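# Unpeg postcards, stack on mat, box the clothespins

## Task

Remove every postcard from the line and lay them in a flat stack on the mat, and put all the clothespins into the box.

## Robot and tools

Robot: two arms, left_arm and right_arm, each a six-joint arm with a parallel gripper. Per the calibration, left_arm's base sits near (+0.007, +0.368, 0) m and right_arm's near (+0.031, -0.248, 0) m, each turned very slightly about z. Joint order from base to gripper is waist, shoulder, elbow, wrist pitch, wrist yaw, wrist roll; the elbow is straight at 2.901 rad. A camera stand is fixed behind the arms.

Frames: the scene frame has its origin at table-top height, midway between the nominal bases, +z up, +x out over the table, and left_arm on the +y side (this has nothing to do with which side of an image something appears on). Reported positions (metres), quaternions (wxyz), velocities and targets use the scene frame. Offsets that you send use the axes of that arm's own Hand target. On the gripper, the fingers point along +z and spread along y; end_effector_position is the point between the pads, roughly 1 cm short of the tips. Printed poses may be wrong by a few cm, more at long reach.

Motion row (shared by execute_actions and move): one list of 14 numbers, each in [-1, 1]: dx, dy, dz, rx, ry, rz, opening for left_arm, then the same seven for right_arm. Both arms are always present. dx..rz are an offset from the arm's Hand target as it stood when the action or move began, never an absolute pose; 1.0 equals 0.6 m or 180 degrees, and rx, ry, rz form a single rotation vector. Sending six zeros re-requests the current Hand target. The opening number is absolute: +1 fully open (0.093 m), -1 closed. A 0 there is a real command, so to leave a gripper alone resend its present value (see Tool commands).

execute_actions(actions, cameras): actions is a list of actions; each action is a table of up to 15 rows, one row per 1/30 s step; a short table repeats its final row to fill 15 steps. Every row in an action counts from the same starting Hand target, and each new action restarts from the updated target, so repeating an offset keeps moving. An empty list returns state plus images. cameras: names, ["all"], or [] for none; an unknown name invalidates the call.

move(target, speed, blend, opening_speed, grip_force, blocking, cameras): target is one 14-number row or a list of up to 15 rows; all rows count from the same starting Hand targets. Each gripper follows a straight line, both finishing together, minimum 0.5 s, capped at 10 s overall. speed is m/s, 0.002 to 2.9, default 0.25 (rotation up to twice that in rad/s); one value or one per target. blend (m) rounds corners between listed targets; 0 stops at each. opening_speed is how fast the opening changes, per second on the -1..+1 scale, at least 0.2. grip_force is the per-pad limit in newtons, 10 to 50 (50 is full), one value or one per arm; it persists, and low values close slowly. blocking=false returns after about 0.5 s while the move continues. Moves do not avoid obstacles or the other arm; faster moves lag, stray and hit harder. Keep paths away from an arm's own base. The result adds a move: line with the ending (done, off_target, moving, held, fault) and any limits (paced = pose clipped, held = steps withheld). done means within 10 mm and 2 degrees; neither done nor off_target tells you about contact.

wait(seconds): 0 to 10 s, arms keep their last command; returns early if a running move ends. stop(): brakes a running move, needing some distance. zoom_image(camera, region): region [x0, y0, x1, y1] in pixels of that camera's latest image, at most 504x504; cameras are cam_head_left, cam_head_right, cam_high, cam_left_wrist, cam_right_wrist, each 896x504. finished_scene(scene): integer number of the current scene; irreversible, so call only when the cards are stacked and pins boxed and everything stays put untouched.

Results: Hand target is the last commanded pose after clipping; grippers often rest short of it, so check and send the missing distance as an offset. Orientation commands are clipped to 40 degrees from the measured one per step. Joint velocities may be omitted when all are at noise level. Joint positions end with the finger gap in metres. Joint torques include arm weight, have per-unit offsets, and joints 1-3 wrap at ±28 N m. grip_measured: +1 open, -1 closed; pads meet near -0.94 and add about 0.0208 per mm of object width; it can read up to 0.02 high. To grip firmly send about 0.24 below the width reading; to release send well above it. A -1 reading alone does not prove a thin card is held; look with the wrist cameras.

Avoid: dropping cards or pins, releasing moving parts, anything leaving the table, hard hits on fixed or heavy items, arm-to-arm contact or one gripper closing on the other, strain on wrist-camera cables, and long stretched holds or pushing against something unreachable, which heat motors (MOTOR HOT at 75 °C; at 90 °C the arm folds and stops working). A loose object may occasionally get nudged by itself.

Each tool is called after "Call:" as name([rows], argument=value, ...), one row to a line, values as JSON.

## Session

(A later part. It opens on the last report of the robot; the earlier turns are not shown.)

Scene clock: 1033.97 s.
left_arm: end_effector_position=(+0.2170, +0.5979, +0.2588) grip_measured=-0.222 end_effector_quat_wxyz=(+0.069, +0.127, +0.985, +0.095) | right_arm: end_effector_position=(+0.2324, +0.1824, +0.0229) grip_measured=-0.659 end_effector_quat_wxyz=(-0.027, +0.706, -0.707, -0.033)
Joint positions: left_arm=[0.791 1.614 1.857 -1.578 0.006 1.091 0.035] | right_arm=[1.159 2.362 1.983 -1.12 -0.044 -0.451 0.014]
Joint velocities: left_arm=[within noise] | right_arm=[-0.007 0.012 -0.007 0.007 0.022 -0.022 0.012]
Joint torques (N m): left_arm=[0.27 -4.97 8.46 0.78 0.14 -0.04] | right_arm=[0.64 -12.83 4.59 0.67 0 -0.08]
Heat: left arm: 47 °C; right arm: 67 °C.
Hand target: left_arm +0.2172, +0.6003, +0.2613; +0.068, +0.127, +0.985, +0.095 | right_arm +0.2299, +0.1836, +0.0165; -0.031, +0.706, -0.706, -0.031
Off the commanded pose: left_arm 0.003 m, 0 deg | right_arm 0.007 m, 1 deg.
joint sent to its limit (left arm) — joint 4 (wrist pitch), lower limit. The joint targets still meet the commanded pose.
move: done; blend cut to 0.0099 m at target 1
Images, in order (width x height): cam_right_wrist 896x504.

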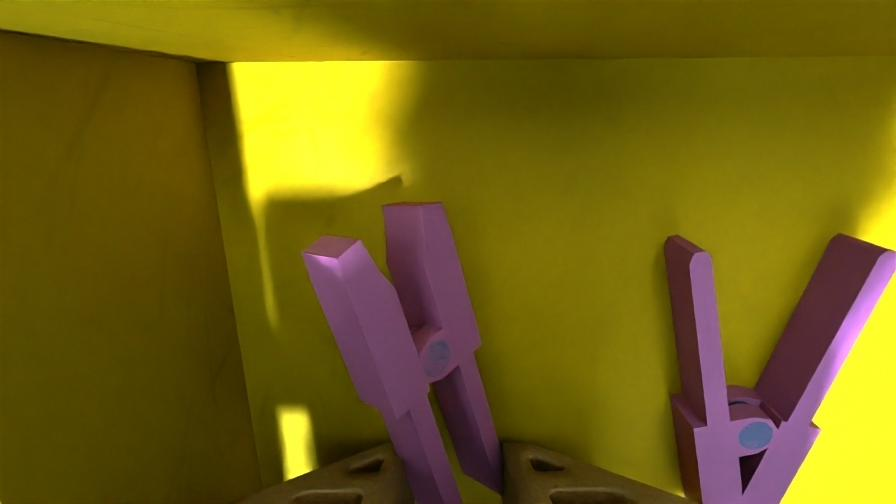

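Call:
move([
  [0,0,0,0,0,0,-0.22,0,0,0.008,0,0,0,-0.66],
  [0,0,0,0,0,0,-0.22,0,0,0.008,0,0,0,-0.3],
], speed=[0.04,0.05], opening_speed=0.3, cameras=["cam_right_wrist"])

Scene clock: 1037.73 s.
left_arm: end_effector_position=(+0.2170, +0.5979, +0.2588) grip_measured=-0.222 end_effector_quat_wxyz=(+0.069, +0.127, +0.985, +0.095) | right_arm: end_effector_position=(+0.2344, +0.1862, +0.0237) grip_measured=-0.300 end_effector_quat_wxyz=(-0.038, +0.706, -0.706, -0.036)
Joint positions: left_arm=[0.791 1.614 1.857 -1.578 0.006 1.091 0.035] | right_arm=[1.159 2.356 1.976 -1.096 -0.044 -0.451 0.031]
Joint torques (N m): left_arm=[0.28 -4.97 8.44 0.77 0.13 -0.04] | right_arm=[0.69 -11.99 4.36 0.67 -0.02 -0.09]
Heat: left arm: 47 °C; right arm: 66 °C.
Hand target: left_arm +0.2172, +0.6003, +0.2613; +0.068, +0.127, +0.985, +0.095 | right_arm +0.2299, +0.1841, +0.0118; -0.031, +0.706, -0.706, -0.031
Off the commanded pose: left_arm 0.003 m, 0 deg | right_arm 0.013 m, 1 deg.
joint sent to its limit (left arm) — joint 4 (wrist pitch), lower limit. The joint targets still meet the commanded pose.
move: off_target (right_arm); target 2's new opening was sent with right_arm's hand 0.011 m and 0 deg from that target
Images, in order (width x height): cam_right_wrist 896x504.

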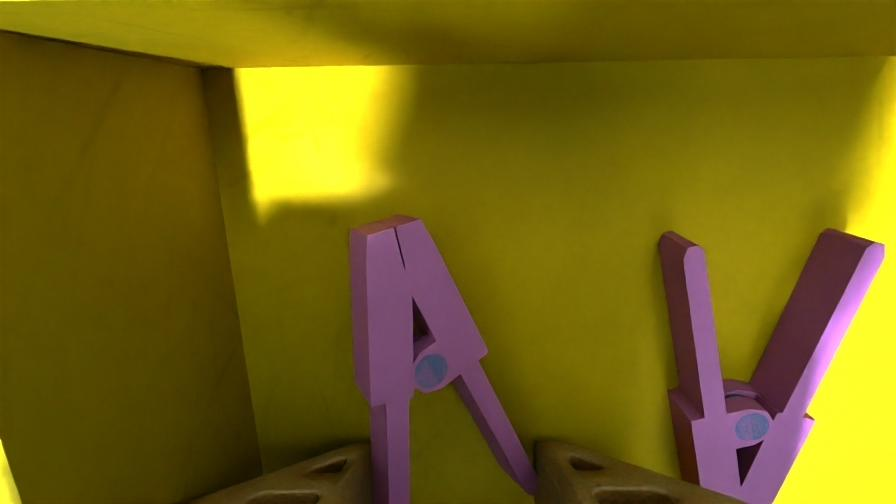

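Call:
move([
  [0,0,0,0,0,0,-0.22,-0.003,0.004,0.006,0,0,0,-0.3],
], speed=[0.04], cameras=["cam_right_wrist"])

Scene clock: 1040.37 s.
left_arm: end_effector_position=(+0.2170, +0.5979, +0.2588) grip_measured=-0.222 end_effector_quat_wxyz=(+0.069, +0.127, +0.985, +0.095) | right_arm: end_effector_position=(+0.2344, +0.1863, +0.0237) grip_measured=-0.300 end_effector_quat_wxyz=(-0.038, +0.705, -0.707, -0.036)
Joint positions: left_arm=[0.791 1.614 1.857 -1.578 0.006 1.091 0.035] | right_arm=[1.159 2.356 1.976 -1.095 -0.044 -0.449 0.031]
Joint torques (N m): left_arm=[0.25 -4.96 8.44 0.78 0.15 -0.04] | right_arm=[1.18 -11.41 4.14 0.75 0 -0.04]
Heat: left arm: 47 °C; right arm: 65 °C.
Hand target: left_arm +0.2172, +0.6003, +0.2613; +0.068, +0.127, +0.985, +0.095 | right_arm +0.2275, +0.1862, +0.0084; -0.031, +0.707, -0.706, -0.031
Off the commanded pose: left_arm 0.003 m, 0 deg | right_arm 0.017 m, 1 deg.
joint sent to its limit (left arm) — joint 4 (wrist pitch), lower limit. The joint targets still meet the commanded pose.
move: off_target (right_arm)
Images, in order (width x height): cam_right_wrist 896x504.

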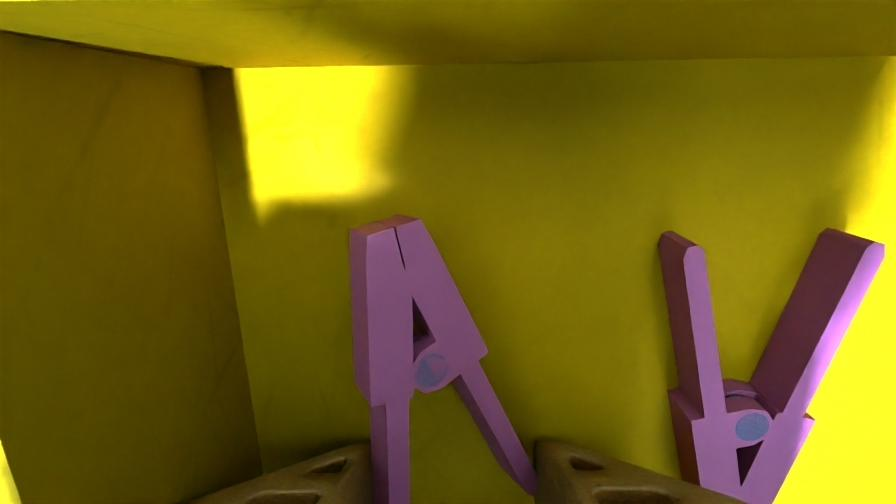

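Call:
move([
  [0,0,0,0,0,0,-0.22,0,0,-0.018,0,0,0,-0.3],
  [0,0,0,0,0,0,-0.22,0,0,-0.018,0,0,0,-0.22],
], speed=[0.04], opening_speed=0.3, cameras=["cam_right_wrist"])

speed must be one number or one for each of the 2 targets, got a list of 1; nothing of the call was run

Call:
move([
  [0,0,0,0,0,0,-0.22,0,0,-0.018,0,0,0,-0.3],
  [0,0,0,0,0,0,-0.22,0,0,-0.018,0,0,0,-0.2],
], speed=0.04, opening_speed=0.3, cameras=["cam_right_wrist"])

Scene clock: 1045.83 s.
left_arm: end_effector_position=(+0.2170, +0.5979, +0.2588) grip_measured=-0.222 end_effector_quat_wxyz=(+0.069, +0.127, +0.985, +0.095) | right_arm: end_effector_position=(+0.2316, +0.1874, +0.0239) grip_measured=-0.202 end_effector_quat_wxyz=(-0.038, +0.707, -0.705, -0.036)
Joint positions: left_arm=[0.791 1.614 1.857 -1.578 0.006 1.091 0.035] | right_arm=[1.166 2.356 1.976 -1.096 -0.042 -0.448 0.036]
Joint torques (N m): left_arm=[0.27 -4.93 8.43 0.79 0.14 -0.04] | right_arm=[0.61 -12.41 6.17 0.43 -0.03 -0.06]
Heat: left arm: 47 °C; right arm: 64 °C.
Hand target: left_arm +0.2172, +0.6003, +0.2613; +0.068, +0.127, +0.985, +0.095 | right_arm +0.2275, +0.1852, +0.0191; -0.031, +0.707, -0.706, -0.031
Off the commanded pose: left_arm 0.003 m, 0 deg | right_arm 0.007 m, 1 deg.
joint sent to its limit (left arm) — joint 4 (wrist pitch), lower limit. The joint targets still meet the commanded pose.
move: done
Images, in order (width x height): cam_right_wrist 896x504.

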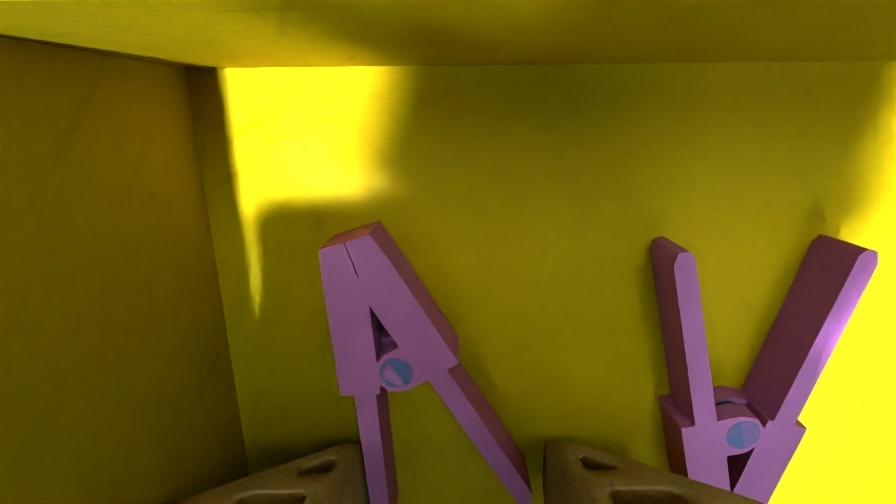

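Call:
move([
  [0,0,0,0,0,0,-0.22,-0.004,0.002,-0.05,0,0,0,-0.15],
  [0,0,0,0,0,0,-0.22,-0.01,0.002,-0.11,0,0,0,-0.15],
  [0,0,0,0,0,0,-0.22,0.282,-0.154,-0.411,0.1345,-0.5169,0.1016,-0.15],
], speed=[0.03,0.08,0.2], blend=[0.01,0.02,0], opening_speed=0.5, cameras=["cam_right_wrist","cam_head_left"])

Scene clock: 1059.80 s.
left_arm: end_effector_position=(+0.2170, +0.5979, +0.2588) grip_measured=-0.222 end_effector_quat_wxyz=(+0.069, +0.127, +0.985, +0.095) | right_arm: end_effector_position=(+0.3189, -0.0033, +0.2568) grip_measured=-0.152 end_effector_quat_wxyz=(+0.659, -0.340, +0.541, +0.397)
Joint positions: left_arm=[0.791 1.614 1.857 -1.578 0.006 1.091 0.035] | right_arm=[0.467 1.385 0.434 1.187 -0.664 0.129 0.038]
Joint torques (N m): left_arm=[0.27 -4.94 8.44 0.78 0.15 -0.03] | right_arm=[-0.5 -2.99 6.12 1.82 0 -0.06]
Heat: left arm: 47 °C; right arm: 63 °C.
Hand target: left_arm +0.2172, +0.6003, +0.2613; +0.068, +0.127, +0.985, +0.095 | right_arm +0.3200, -0.0049, +0.2500; +0.654, -0.337, +0.547, +0.399
Off the commanded pose: left_arm 0.003 m, 0 deg | right_arm 0.007 m, 1 deg.
joint sent to its limit (left arm) — joint 4 (wrist pitch), lower limit. The joint targets still meet the commanded pose.
move: done; blend cut to 0.0181 m at target 2
Images, in order (width x height): cam_head_left 896x504, cam_right_wrist 896x504.

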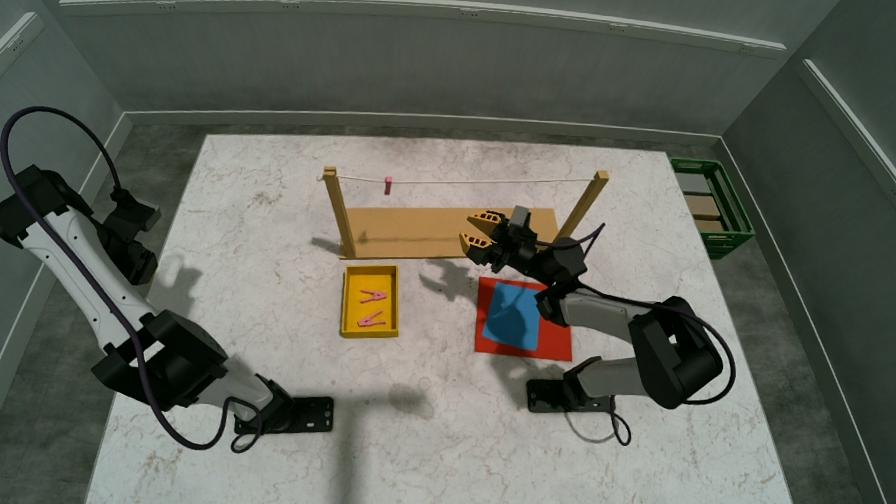

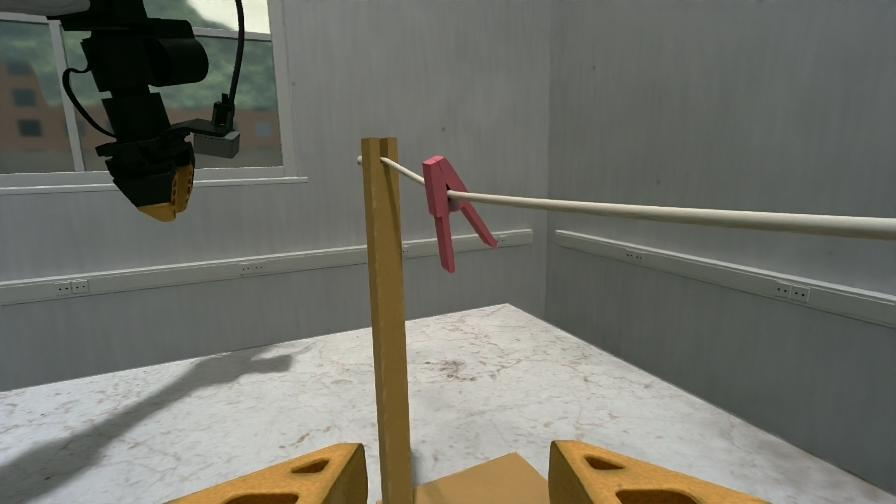

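Call:
move(target=[0,0,0,0,0,0,-0.22,0.016,-0.010,0.142,0,0,0,0.5], speed=0.12, opening_speed=0.7, cameras=["cam_right_wrist"])

Scene clock: 1066.50 s.
left_arm: end_effector_position=(+0.2170, +0.5979, +0.2588) grip_measured=-0.222 end_effector_quat_wxyz=(+0.069, +0.127, +0.985, +0.095) | right_arm: end_effector_position=(+0.3590, +0.0640, +0.2554) grip_measured=+0.498 end_effector_quat_wxyz=(+0.652, -0.335, +0.546, +0.405)
Joint positions: left_arm=[0.791 1.614 1.857 -1.578 0.006 1.091 0.035] | right_arm=[0.614 1.648 0.687 1.168 -0.526 0.111 0.069]
Joint torques (N m): left_arm=[0.27 -4.94 8.42 0.77 0.14 -0.04] | right_arm=[0.5 -5.14 9.51 1.66 0.16 -0.33]
Heat: left arm: 47 °C; right arm: 64 °C.
Hand target: left_arm +0.2172, +0.6003, +0.2613; +0.068, +0.127, +0.985, +0.095 | right_arm +0.3642, +0.0685, +0.2554; +0.654, -0.337, +0.547, +0.399
Off the commanded pose: left_arm 0.003 m, 0 deg | right_arm 0.007 m, 1 deg.
joint sent to its limit (left arm) — joint 4 (wrist pitch), lower limit. The joint targets still meet the commanded pose.
move: done
Images, in order (width x height): cam_right_wrist 896x504.

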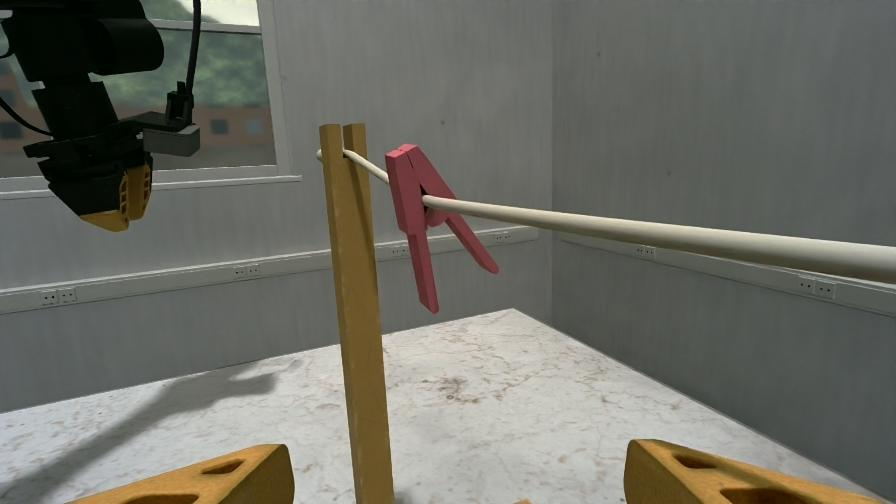

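Call:
move(target=[0,0,0,0,0,0,-0.22,-0.008,-0.003,0.118,0,0,0,0.5], speed=0.08, cameras=["cam_right_wrist"])

Scene clock: 1069.63 s.
left_arm: end_effector_position=(+0.2170, +0.5979, +0.2588) grip_measured=-0.222 end_effector_quat_wxyz=(+0.069, +0.127, +0.985, +0.095) | right_arm: end_effector_position=(+0.3922, +0.1236, +0.2744) grip_measured=+0.498 end_effector_quat_wxyz=(+0.653, -0.335, +0.545, +0.405)
Joint positions: left_arm=[0.791 1.614 1.857 -1.578 0.006 1.091 0.035] | right_arm=[0.703 1.808 0.975 1.034 -0.439 0.091 0.069]
Joint torques (N m): left_arm=[0.25 -4.94 8.39 0.77 0.14 -0.04] | right_arm=[0.5 -6.82 10.21 1.69 0.14 -0.3]
Heat: left arm: 47 °C; right arm: 64 °C.
Hand target: left_arm +0.2172, +0.6003, +0.2613; +0.068, +0.127, +0.985, +0.095 | right_arm +0.3971, +0.1291, +0.2725; +0.654, -0.337, +0.547, +0.399
Off the commanded pose: left_arm 0.003 m, 0 deg | right_arm 0.008 m, 1 deg.
joint sent to its limit (left arm) — joint 4 (wrist pitch), lower limit. The joint targets still meet the commanded pose.
move: done
Images, in order (width x height): cam_right_wrist 896x504.

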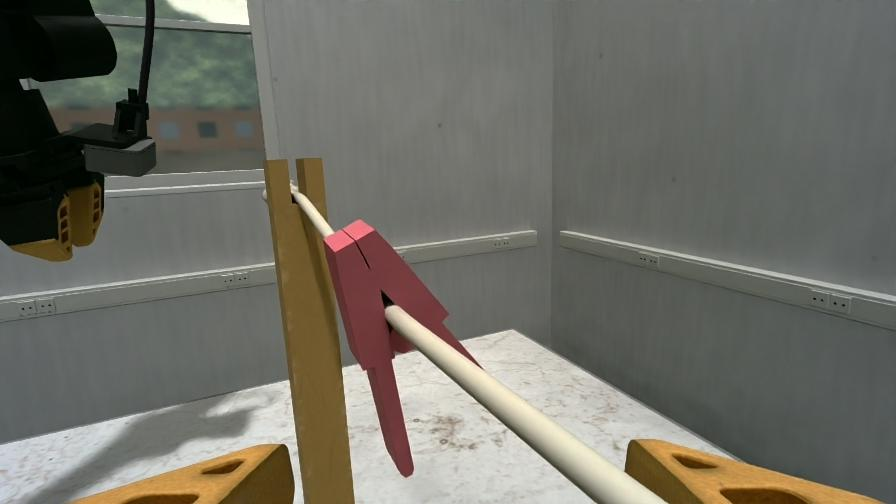

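Call:
move([
  [0,0,0,0,0,0,-0.22,0,0.02,0.01,0,0,0,0.1],
  [0,0,0,0,0,0,-0.22,-0.015,0.025,0.018,0,0,0,0.1],
], speed=0.06, blend=[0.005,0], opening_speed=0.7, cameras=["cam_right_wrist","cam_head_right"])

Call:
zoom_image(camera="cam_head_right", region=[290, 140, 490, 270])

Scene clock: 1078.63 s.
left_arm: end_effector_position=(+0.2170, +0.5979, +0.2588) grip_measured=-0.222 end_effector_quat_wxyz=(+0.069, +0.127, +0.985, +0.095) | right_arm: end_effector_position=(+0.3853, +0.1401, +0.2777) grip_measured=+0.102 end_effector_quat_wxyz=(+0.648, -0.336, +0.551, +0.405)
Joint positions: left_arm=[0.791 1.614 1.857 -1.578 0.006 1.091 0.035] | right_arm=[0.75 1.808 1.008 0.983 -0.393 0.082 0.05]
Joint torques (N m): left_arm=[0.27 -4.94 8.43 0.78 0.13 -0.04] | right_arm=[0.53 -8.28 10.26 1.73 0.11 -0.3]
Heat: left arm: 47 °C; right arm: 66 °C.
Hand target: left_arm +0.2172, +0.6003, +0.2613; +0.068, +0.127, +0.985, +0.095 | right_arm +0.3878, +0.1440, +0.2833; +0.654, -0.337, +0.547, +0.399
Off the commanded pose: left_arm 0.003 m, 0 deg | right_arm 0.007 m, 1 deg.
joint sent to its limit (left arm) — joint 4 (wrist pitch), lower limit. The joint targets still meet the commanded pose.
move: done
Images, in order (width x height): cam_head_right 896x504, cam_right_wrist 896x504.

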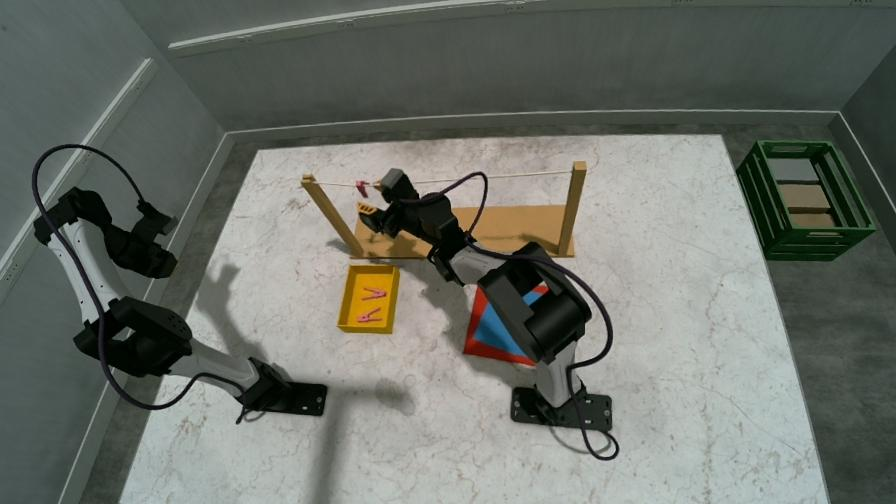

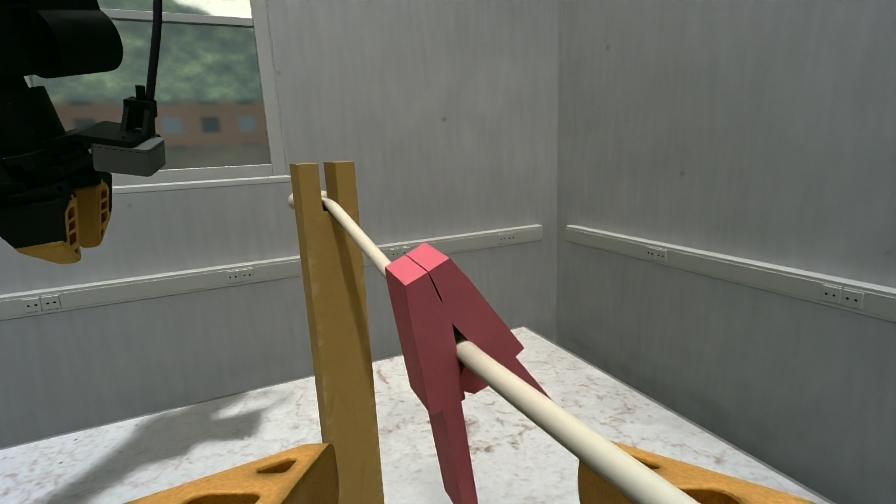

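Scaled by 2.520 from the camera's 896x504 image, which has a finer 1280x720 frame.

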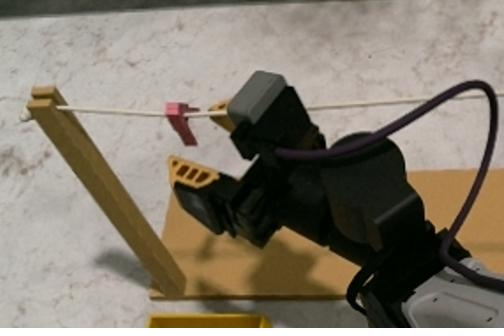

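Call:
move([
  [0,0,0,0,0,0,-0.22,-0.013,0.012,0.006,0,0,0,0.1],
  [0,0,0,0,0,0,-0.22,-0.013,0.03,0.006,0,0,0,0.1],
], speed=0.06, blend=[0.005,0], cameras=["cam_right_wrist"])

Scene clock: 1088.47 s.
left_arm: end_effector_position=(+0.2170, +0.5979, +0.2588) grip_measured=-0.222 end_effector_quat_wxyz=(+0.069, +0.127, +0.985, +0.095) | right_arm: end_effector_position=(+0.3748, +0.1545, +0.2738) grip_measured=+0.102 end_effector_quat_wxyz=(+0.641, -0.338, +0.559, +0.403)
Joint positions: left_arm=[0.791 1.614 1.857 -1.578 0.006 1.091 0.035] | right_arm=[0.797 1.808 1.015 0.951 -0.346 0.072 0.05]
Joint torques (N m): left_arm=[0.28 -4.94 8.42 0.77 0.15 -0.03] | right_arm=[0.47 -11.21 9.47 1.75 0.11 -0.3]
Heat: left arm: 47 °C; right arm: 69 °C.
Hand target: left_arm +0.2172, +0.6003, +0.2613; +0.068, +0.127, +0.985, +0.095 | right_arm +0.3727, +0.1542, +0.2916; +0.654, -0.337, +0.547, +0.399
Off the commanded pose: left_arm 0.003 m, 0 deg | right_arm 0.018 m, 2 deg.
joint sent to its limit (left arm) — joint 4 (wrist pitch), lower limit. The joint targets still meet the commanded pose.
move: off_target (right_arm)
Images, in order (width x height): cam_right_wrist 896x504.

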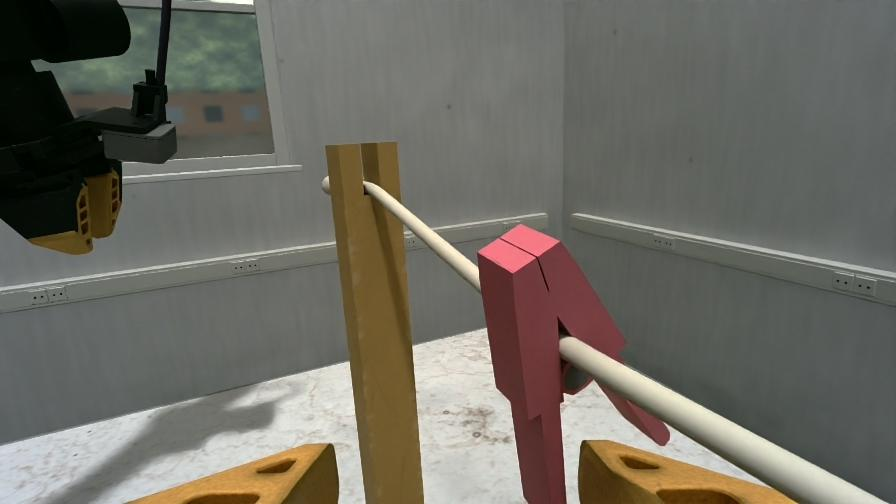

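Call:
move([
  [0,0,0,0,0,0,-0.22,0.02,-0.04,0,0,0,0,0.1],
  [0,0,0,0,0,0,-0.22,-0.01,-0.045,0.005,0,0,0,0.1],
], speed=0.08, blend=[0.005,0], cameras=["cam_right_wrist"])

Scene clock: 1092.43 s.
left_arm: end_effector_position=(+0.2170, +0.5979, +0.2588) grip_measured=-0.222 end_effector_quat_wxyz=(+0.069, +0.127, +0.985, +0.095) | right_arm: end_effector_position=(+0.3945, +0.1438, +0.2887) grip_measured=+0.102 end_effector_quat_wxyz=(+0.649, -0.336, +0.553, +0.399)
Joint positions: left_arm=[0.791 1.614 1.857 -1.578 0.006 1.091 0.035] | right_arm=[0.744 1.813 1.071 0.918 -0.39 0.072 0.05]
Joint torques (N m): left_arm=[0.23 -4.94 8.43 0.77 0.14 -0.04] | right_arm=[-0.42 -9.22 10.4 1.72 -0.07 -0.17]
Heat: left arm: 47 °C; right arm: 69 °C.
Hand target: left_arm +0.2172, +0.6003, +0.2613; +0.068, +0.127, +0.985, +0.095 | right_arm +0.3976, +0.1437, +0.2980; +0.654, -0.337, +0.547, +0.399
Off the commanded pose: left_arm 0.003 m, 0 deg | right_arm 0.010 m, 1 deg.
joint sent to its limit (left arm) — joint 4 (wrist pitch), lower limit. The joint targets still meet the commanded pose.
move: done
Images, in order (width x height): cam_right_wrist 896x504.

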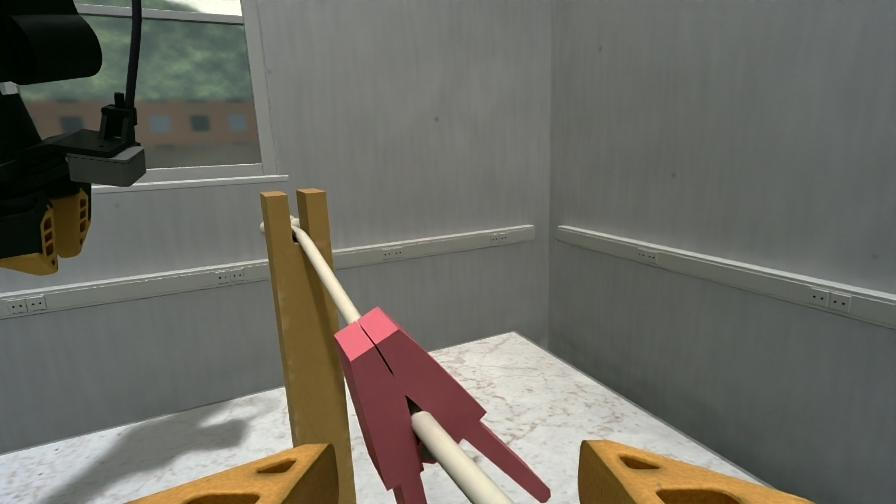

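Call:
move([
  [0,0,0,0,0,0,-0.22,0.002,0.035,0.005,0,0,0,0.15],
], speed=0.05, cameras=["cam_right_wrist"])

Scene clock: 1095.73 s.
left_arm: end_effector_position=(+0.2170, +0.5979, +0.2588) grip_measured=-0.222 end_effector_quat_wxyz=(+0.069, +0.127, +0.985, +0.095) | right_arm: end_effector_position=(+0.3827, +0.1563, +0.2890) grip_measured=+0.148 end_effector_quat_wxyz=(+0.647, -0.337, +0.552, +0.404)
Joint positions: left_arm=[0.791 1.614 1.857 -1.578 0.006 1.091 0.035] | right_arm=[0.787 1.813 1.071 0.918 -0.357 0.072 0.052]
Joint torques (N m): left_arm=[0.27 -4.97 8.43 0.78 0.14 -0.04] | right_arm=[0.5 -10.52 8.47 1.75 0.08 -0.29]
Heat: left arm: 47 °C; right arm: 69 °C.
Hand target: left_arm +0.2172, +0.6003, +0.2613; +0.068, +0.127, +0.985, +0.095 | right_arm +0.3804, +0.1560, +0.2972; +0.654, -0.337, +0.547, +0.399
Off the commanded pose: left_arm 0.003 m, 0 deg | right_arm 0.009 m, 1 deg.
joint sent to its limit (left arm) — joint 4 (wrist pitch), lower limit. The joint targets still meet the commanded pose.
move: done
Images, in order (width x height): cam_right_wrist 896x504.

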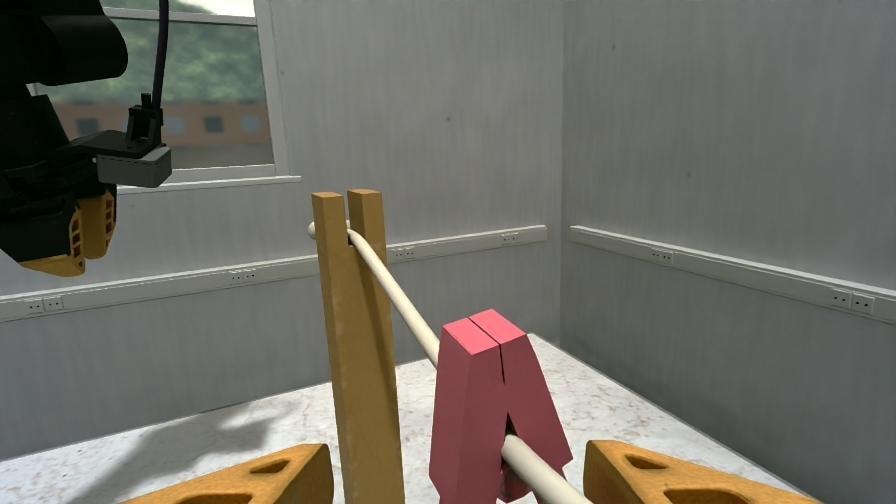

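Call:
move([
  [0,0,0,0,0,0,-0.22,0.0,0.006,0,0,0,0,0.15],
  [0,0,0,0,0,0,-0.22,0.036,0.006,0,0,0,0,0.15],
], speed=0.06, cameras=["cam_right_wrist"])

Scene clock: 1101.23 s.
left_arm: end_effector_position=(+0.2170, +0.5979, +0.2588) grip_measured=-0.222 end_effector_quat_wxyz=(+0.069, +0.127, +0.985, +0.095) | right_arm: end_effector_position=(+0.3786, +0.1577, +0.2877) grip_measured=+0.148 end_effector_quat_wxyz=(+0.656, -0.334, +0.542, +0.406)
Joint positions: left_arm=[0.791 1.614 1.857 -1.578 0.006 1.091 0.035] | right_arm=[0.797 1.824 1.051 0.975 -0.344 0.071 0.052]
Joint torques (N m): left_arm=[0.28 -4.97 8.43 0.78 0.14 -0.04] | right_arm=[0.64 -7.25 7.09 1.96 0.12 -0.31]
Heat: left arm: 47 °C; right arm: 69 °C.
Hand target: left_arm +0.2172, +0.6003, +0.2613; +0.068, +0.127, +0.985, +0.095 | right_arm +0.3789, +0.1609, +0.2760; +0.654, -0.337, +0.547, +0.399
Off the commanded pose: left_arm 0.003 m, 0 deg | right_arm 0.012 m, 1 deg.
joint sent to its limit (left arm) — joint 4 (wrist pitch), lower limit. The joint targets still meet the commanded pose.
move: off_target (right_arm)
Images, in order (width x height): cam_right_wrist 896x504.

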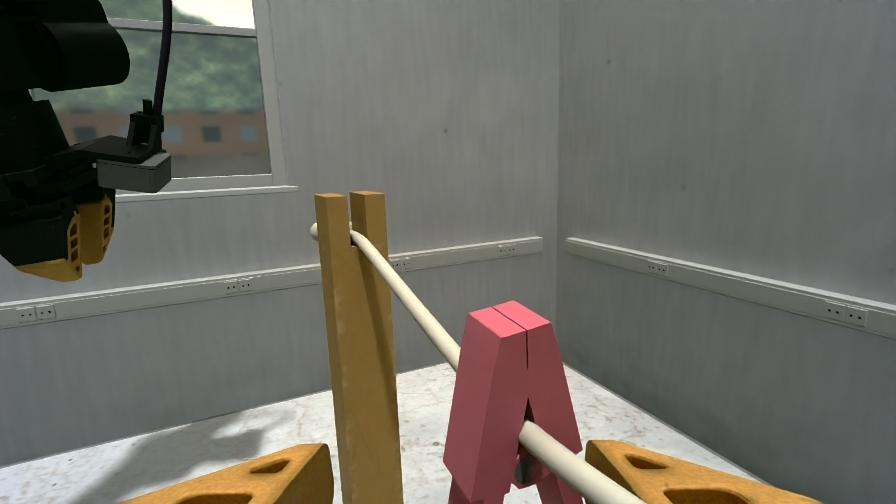

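Pin is upright. Lower with a bigger command.

Call:
move([
  [0,0,0,0,0,0,-0.22,0.018,0,0,0,0,0,0.15],
], speed=0.1, cameras=["cam_right_wrist"])

Scene clock: 1103.47 s.
left_arm: end_effector_position=(+0.2170, +0.5979, +0.2588) grip_measured=-0.222 end_effector_quat_wxyz=(+0.069, +0.127, +0.985, +0.095) | right_arm: end_effector_position=(+0.3804, +0.1590, +0.2769) grip_measured=+0.148 end_effector_quat_wxyz=(+0.656, -0.333, +0.542, +0.405)
Joint positions: left_arm=[0.791 1.614 1.857 -1.578 0.006 1.091 0.035] | right_arm=[0.797 1.853 1.04 1.016 -0.343 0.071 0.052]
Joint torques (N m): left_arm=[0.25 -4.96 8.4 0.78 0.14 -0.03] | right_arm=[0.72 -7.41 6.97 1.95 0.12 -0.3]
Heat: left arm: 47 °C; right arm: 68 °C.
Hand target: left_arm +0.2172, +0.6003, +0.2613; +0.068, +0.127, +0.985, +0.095 | right_arm +0.3798, +0.1626, +0.2654; +0.654, -0.337, +0.547, +0.399
Off the commanded pose: left_arm 0.003 m, 0 deg | right_arm 0.012 m, 1 deg.
joint sent to its limit (left arm) — joint 4 (wrist pitch), lower limit. The joint targets still meet the commanded pose.
move: off_target (right_arm)
Images, in order (width x height): cam_right_wrist 896x504.

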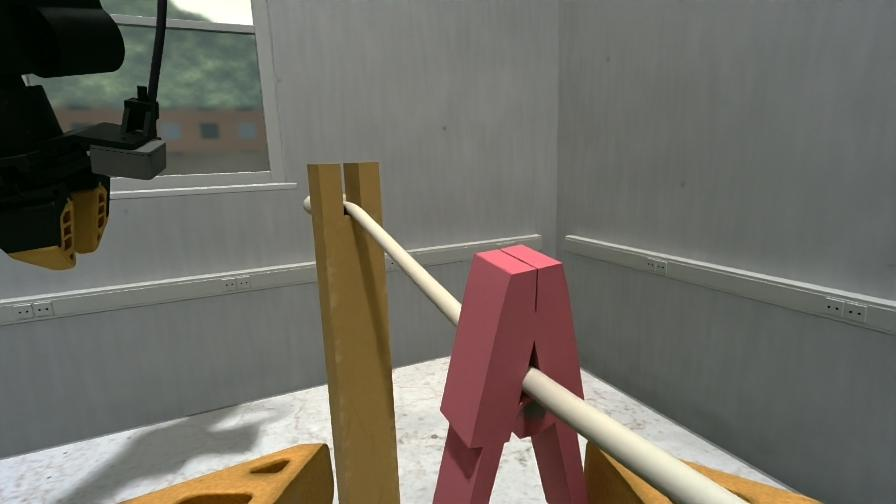

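Call:
move([
  [0,0,0,0,0,0,-0.22,0.004,-0.016,0,0,0,0,0.15],
  [0,0,0,0,0,0,-0.22,0.004,-0.016,0,0,0,0,-0.25],
], speed=0.06, opening_speed=0.5, cameras=["cam_right_wrist"])

Scene clock: 1107.47 s.
left_arm: end_effector_position=(+0.2170, +0.5979, +0.2588) grip_measured=-0.222 end_effector_quat_wxyz=(+0.069, +0.127, +0.985, +0.095) | right_arm: end_effector_position=(+0.3843, +0.1584, +0.2702) grip_measured=-0.248 end_effector_quat_wxyz=(+0.654, -0.333, +0.546, +0.403)
Joint positions: left_arm=[0.791 1.614 1.857 -1.578 0.006 1.091 0.035] | right_arm=[0.79 1.87 1.04 1.023 -0.346 0.071 0.033]
Joint torques (N m): left_arm=[0.24 -4.96 8.4 0.77 0.14 -0.04] | right_arm=[-0.53 -7.41 8.09 1.95 -0.05 -0.25]
Heat: left arm: 47 °C; right arm: 68 °C.
Hand target: left_arm +0.2172, +0.6003, +0.2613; +0.068, +0.127, +0.985, +0.095 | right_arm +0.3885, +0.1586, +0.2632; +0.654, -0.337, +0.547, +0.399
Off the commanded pose: left_arm 0.003 m, 0 deg | right_arm 0.008 m, 1 deg.
joint sent to its limit (left arm) — joint 4 (wrist pitch), lower limit. The joint targets still meet the commanded pose.
move: done
Images, in order (width x height): cam_right_wrist 896x504.

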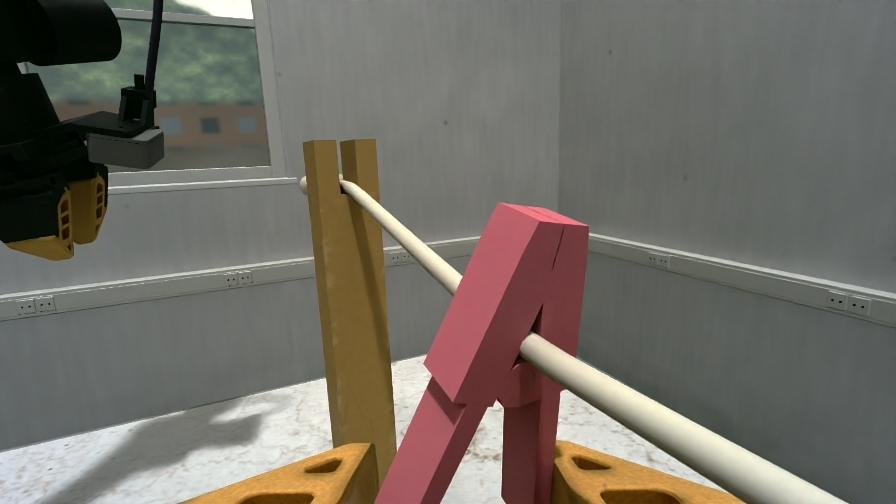

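Call:
move([
  [0,0,0,0,0,0,-0.22,0.0,-0.018,0,0,0,0,-0.1],
  [0,0,0,0,0,0,-0.22,0.0,-0.018,0,0,0,0,-0.3],
], speed=0.08, opening_speed=0.5, cameras=["cam_right_wrist"])

Scene clock: 1110.27 s.
left_arm: end_effector_position=(+0.2170, +0.5979, +0.2588) grip_measured=-0.222 end_effector_quat_wxyz=(+0.069, +0.127, +0.985, +0.095) | right_arm: end_effector_position=(+0.3929, +0.1520, +0.2634) grip_measured=-0.297 end_effector_quat_wxyz=(+0.651, -0.335, +0.551, +0.400)
Joint positions: left_arm=[0.791 1.614 1.857 -1.578 0.006 1.091 0.035] | right_arm=[0.763 1.883 1.04 1.025 -0.372 0.071 0.031]
Joint torques (N m): left_arm=[0.24 -4.93 8.44 0.78 0.15 -0.03] | right_arm=[-0.44 -7.47 9.68 1.91 -0.05 -0.2]
Heat: left arm: 47 °C; right arm: 67 °C.
Hand target: left_arm +0.2172, +0.6003, +0.2613; +0.068, +0.127, +0.985, +0.095 | right_arm +0.3983, +0.1537, +0.2631; +0.654, -0.337, +0.547, +0.399
Off the commanded pose: left_arm 0.003 m, 0 deg | right_arm 0.005 m, 1 deg.
joint sent to its limit (left arm) — joint 4 (wrist pitch), lower limit. The joint targets still meet the commanded pose.
move: done
Images, in order (width x height): cam_right_wrist 896x504.

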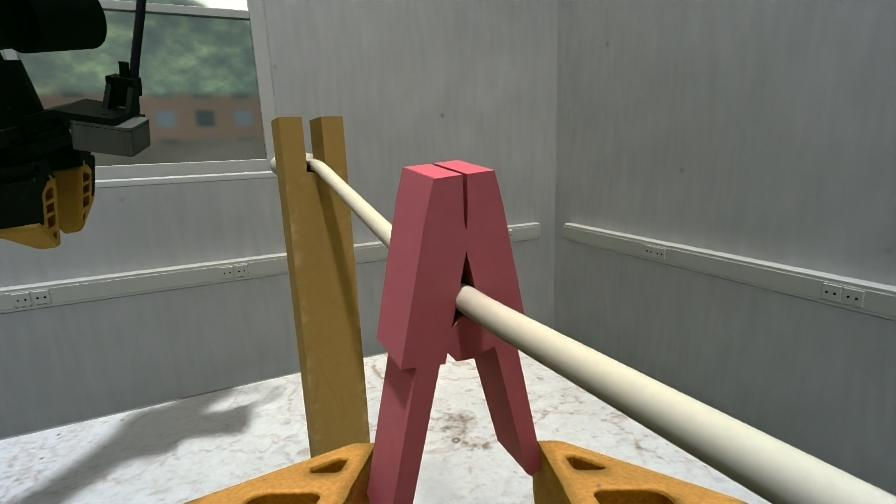

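Call:
move([
  [0,0,0,0,0,0,-0.22,-0.017,0.003,0,0,0,0,-0.3],
  [0,0,0,0,0,0,-0.22,-0.017,0.003,0,0,0,0,-0.42],
], speed=0.08, opening_speed=0.4, cameras=["cam_right_wrist"])

Scene clock: 1113.30 s.
left_arm: end_effector_position=(+0.2170, +0.5979, +0.2588) grip_measured=-0.222 end_effector_quat_wxyz=(+0.069, +0.127, +0.985, +0.095) | right_arm: end_effector_position=(+0.3933, +0.1524, +0.2602) grip_measured=-0.416 end_effector_quat_wxyz=(+0.647, -0.336, +0.556, +0.400)
Joint positions: left_arm=[0.791 1.614 1.857 -1.578 0.006 1.091 0.035] | right_arm=[0.763 1.883 1.04 1.011 -0.372 0.071 0.025]
Joint torques (N m): left_arm=[0.24 -4.94 8.46 0.77 0.14 -0.04] | right_arm=[-0.23 -10.14 10.22 1.72 -0.03 -0.2]
Heat: left arm: 47 °C; right arm: 67 °C.
Hand target: left_arm +0.2172, +0.6003, +0.2613; +0.068, +0.127, +0.985, +0.095 | right_arm +0.3958, +0.1529, +0.2731; +0.654, -0.337, +0.547, +0.399
Off the commanded pose: left_arm 0.003 m, 0 deg | right_arm 0.013 m, 1 deg.
joint sent to its limit (left arm) — joint 4 (wrist pitch), lower limit. The joint targets still meet the commanded pose.
move: off_target (right_arm); target 2's new opening was sent with right_arm's hand 0.012 m and 1 deg from that target
Images, in order (width x height): cam_right_wrist 896x504.

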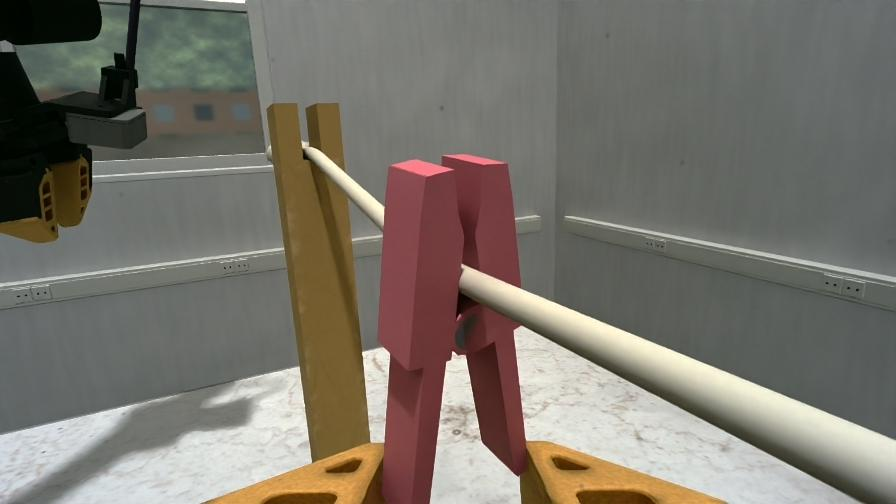

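Call:
move([
  [0,0,0,0,0,0,-0.22,0.0,0.0,0,0,0,0,-0.28],
  [0,0,0,0,0,0,-0.22,-0.013,0.00,0,0,0,0,-0.28],
], speed=0.12, opening_speed=0.6, cameras=["cam_right_wrist"])

Scene clock: 1116.67 s.
left_arm: end_effector_position=(+0.2170, +0.5979, +0.2588) grip_measured=-0.222 end_effector_quat_wxyz=(+0.069, +0.127, +0.985, +0.095) | right_arm: end_effector_position=(+0.3947, +0.1536, +0.2569) grip_measured=-0.282 end_effector_quat_wxyz=(+0.640, -0.338, +0.564, +0.398)
Joint positions: left_arm=[0.791 1.614 1.857 -1.578 0.006 1.091 0.035] | right_arm=[0.763 1.883 1.047 0.983 -0.372 0.071 0.032]
Joint torques (N m): left_arm=[0.28 -4.97 8.43 0.78 0.14 -0.04] | right_arm=[-0.34 -11.97 10.25 1.79 -0.05 -0.19]
Heat: left arm: 48 °C; right arm: 67 °C.
Hand target: left_arm +0.2172, +0.6003, +0.2613; +0.068, +0.127, +0.985, +0.095 | right_arm +0.3952, +0.1517, +0.2806; +0.654, -0.337, +0.547, +0.399
Off the commanded pose: left_arm 0.003 m, 0 deg | right_arm 0.024 m, 3 deg.
joint sent to its limit (left arm) — joint 4 (wrist pitch), lower limit. The joint targets still meet the commanded pose.
move: off_target (right_arm)
Images, in order (width x height): cam_right_wrist 896x504.

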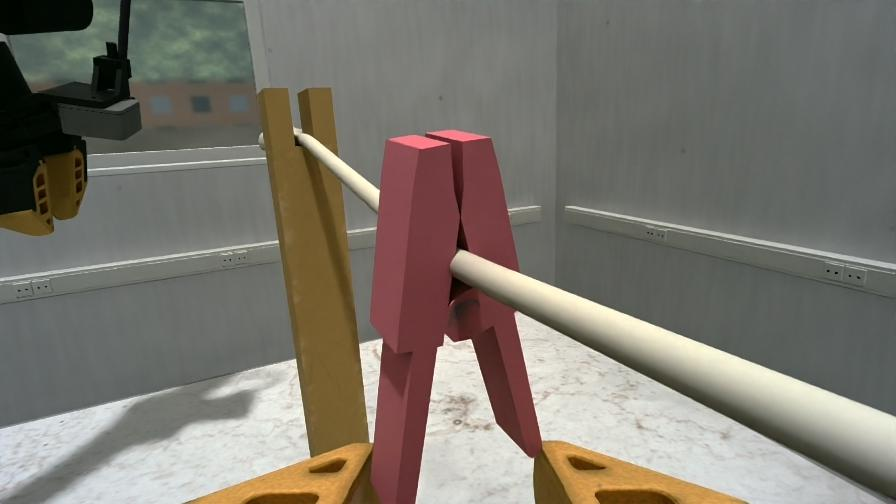

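Call:
move([
  [0,0,0,0,0,0,-0.22,-0.012,0.00,0.004,0,0,0,-0.26],
], speed=0.2, cameras=["cam_right_wrist"])

Scene clock: 1119.80 s.
left_arm: end_effector_position=(+0.2170, +0.5979, +0.2588) grip_measured=-0.222 end_effector_quat_wxyz=(+0.069, +0.127, +0.985, +0.095) | right_arm: end_effector_position=(+0.3969, +0.1556, +0.2584) grip_measured=-0.262 end_effector_quat_wxyz=(+0.636, -0.338, +0.568, +0.398)
Joint positions: left_arm=[0.791 1.614 1.857 -1.578 0.006 1.091 0.035] | right_arm=[0.763 1.883 1.066 0.953 -0.372 0.071 0.033]
Joint torques (N m): left_arm=[0.25 -4.93 8.44 0.77 0.15 -0.03] | right_arm=[-0.27 -13.05 10.28 1.75 -0.04 -0.2]
Heat: left arm: 48 °C; right arm: 68 °C.
Hand target: left_arm +0.2172, +0.6003, +0.2613; +0.068, +0.127, +0.985, +0.095 | right_arm +0.3957, +0.1527, +0.2883; +0.654, -0.337, +0.547, +0.399
Off the commanded pose: left_arm 0.003 m, 0 deg | right_arm 0.030 m, 3 deg.
joint sent to its limit (left arm) — joint 4 (wrist pitch), lower limit. The joint targets still meet the commanded pose.
move: off_target (right_arm)
Images, in order (width x height): cam_right_wrist 896x504.

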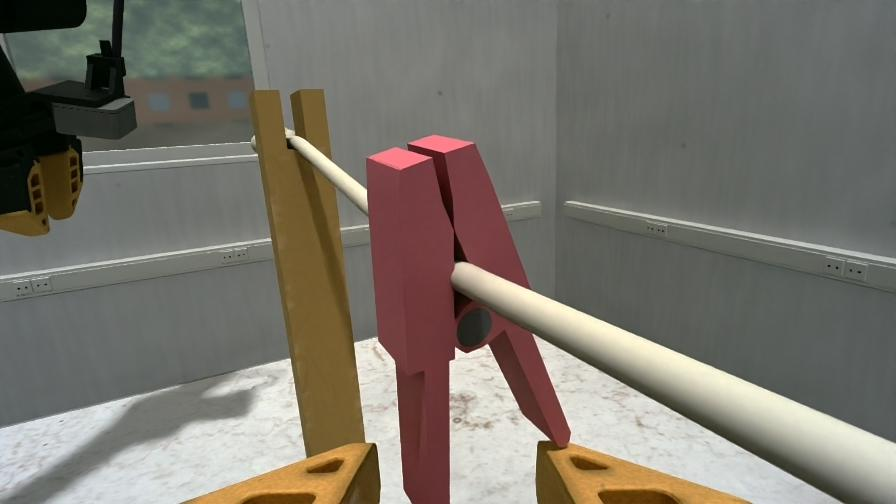

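Call:
move([
  [0,0,0,0,0,0,-0.22,0.012,-0.004,0,0,0,0,0.15],
], speed=0.1, cameras=["cam_right_wrist"])

Scene clock: 1122.10 s.
left_arm: end_effector_position=(+0.2170, +0.5979, +0.2588) grip_measured=-0.222 end_effector_quat_wxyz=(+0.069, +0.127, +0.985, +0.095) | right_arm: end_effector_position=(+0.3966, +0.1557, +0.2584) grip_measured=+0.148 end_effector_quat_wxyz=(+0.636, -0.339, +0.568, +0.398)
Joint positions: left_arm=[0.791 1.614 1.857 -1.578 0.006 1.091 0.035] | right_arm=[0.763 1.883 1.066 0.953 -0.374 0.071 0.052]
Joint torques (N m): left_arm=[0.24 -4.94 8.43 0.78 0.14 -0.03] | right_arm=[-0.61 -11.22 9.95 1.97 -0.06 -0.2]
Heat: left arm: 48 °C; right arm: 68 °C.
Hand target: left_arm +0.2172, +0.6003, +0.2613; +0.068, +0.127, +0.985, +0.095 | right_arm +0.3984, +0.1527, +0.2812; +0.654, -0.337, +0.547, +0.399
Off the commanded pose: left_arm 0.003 m, 0 deg | right_arm 0.023 m, 3 deg.
joint sent to its limit (left arm) — joint 4 (wrist pitch), lower limit. The joint targets still meet the commanded pose.
move: off_target (right_arm)
Images, in order (width x height): cam_right_wrist 896x504.

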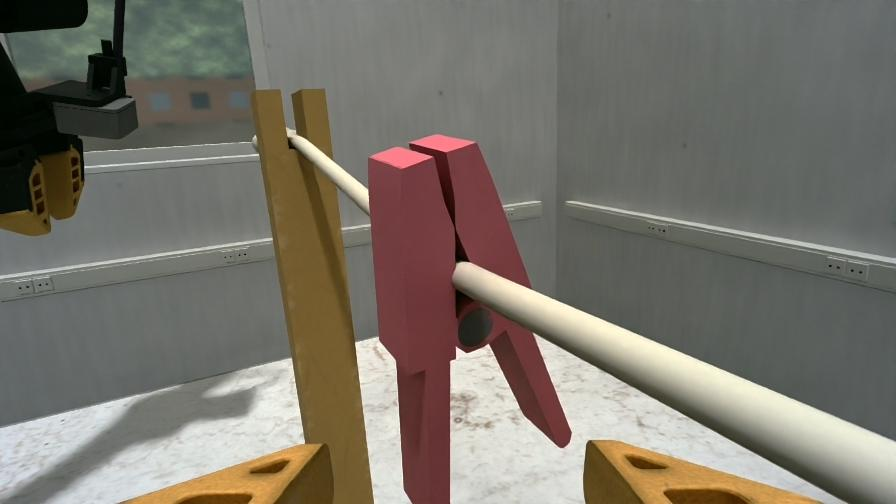

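Call:
move([
  [0,0,0,0,0,0,-0.22,0.012,0.002,-0.042,0,0,0,0.2],
  [0,0,0,0,0,0,-0.22,0.02,0.002,0,0,0,0,0.2],
], speed=0.1, cameras=["cam_right_wrist"])

Scene clock: 1128.83 s.
left_arm: end_effector_position=(+0.2170, +0.5979, +0.2588) grip_measured=-0.222 end_effector_quat_wxyz=(+0.069, +0.127, +0.985, +0.095) | right_arm: end_effector_position=(+0.3946, +0.1491, +0.2730) grip_measured=+0.198 end_effector_quat_wxyz=(+0.656, -0.337, +0.543, +0.402)
Joint positions: left_arm=[0.791 1.614 1.857 -1.578 0.006 1.091 0.035] | right_arm=[0.752 1.872 1.052 1.019 -0.389 0.071 0.055]
Joint torques (N m): left_arm=[0.27 -4.94 8.43 0.78 0.15 -0.03] | right_arm=[0.64 -7.35 9.96 1.72 0.12 -0.2]
Heat: left arm: 48 °C; right arm: 68 °C.
Hand target: left_arm +0.2172, +0.6003, +0.2613; +0.068, +0.127, +0.985, +0.095 | right_arm +0.3982, +0.1552, +0.2695; +0.654, -0.337, +0.547, +0.399
Off the commanded pose: left_arm 0.003 m, 0 deg | right_arm 0.008 m, 1 deg.
joint sent to its limit (left arm) — joint 4 (wrist pitch), lower limit. The joint targets still meet the commanded pose.
move: done
Images, in order (width x height): cam_right_wrist 896x504.

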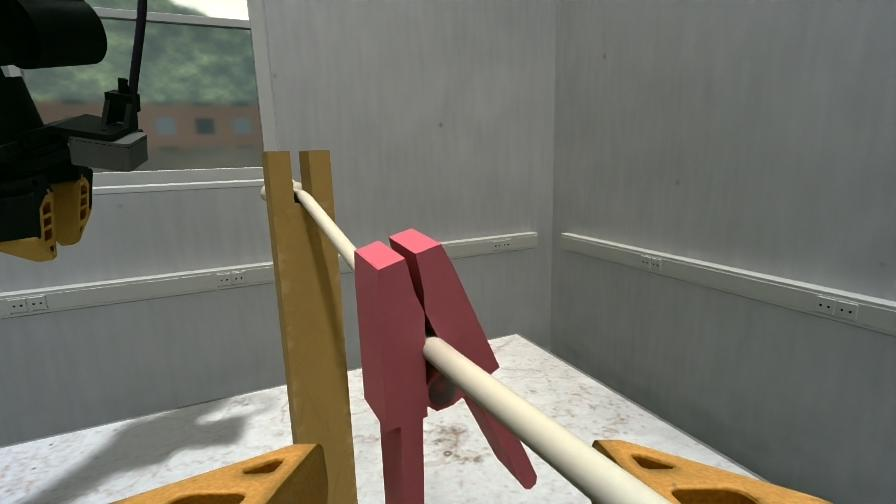

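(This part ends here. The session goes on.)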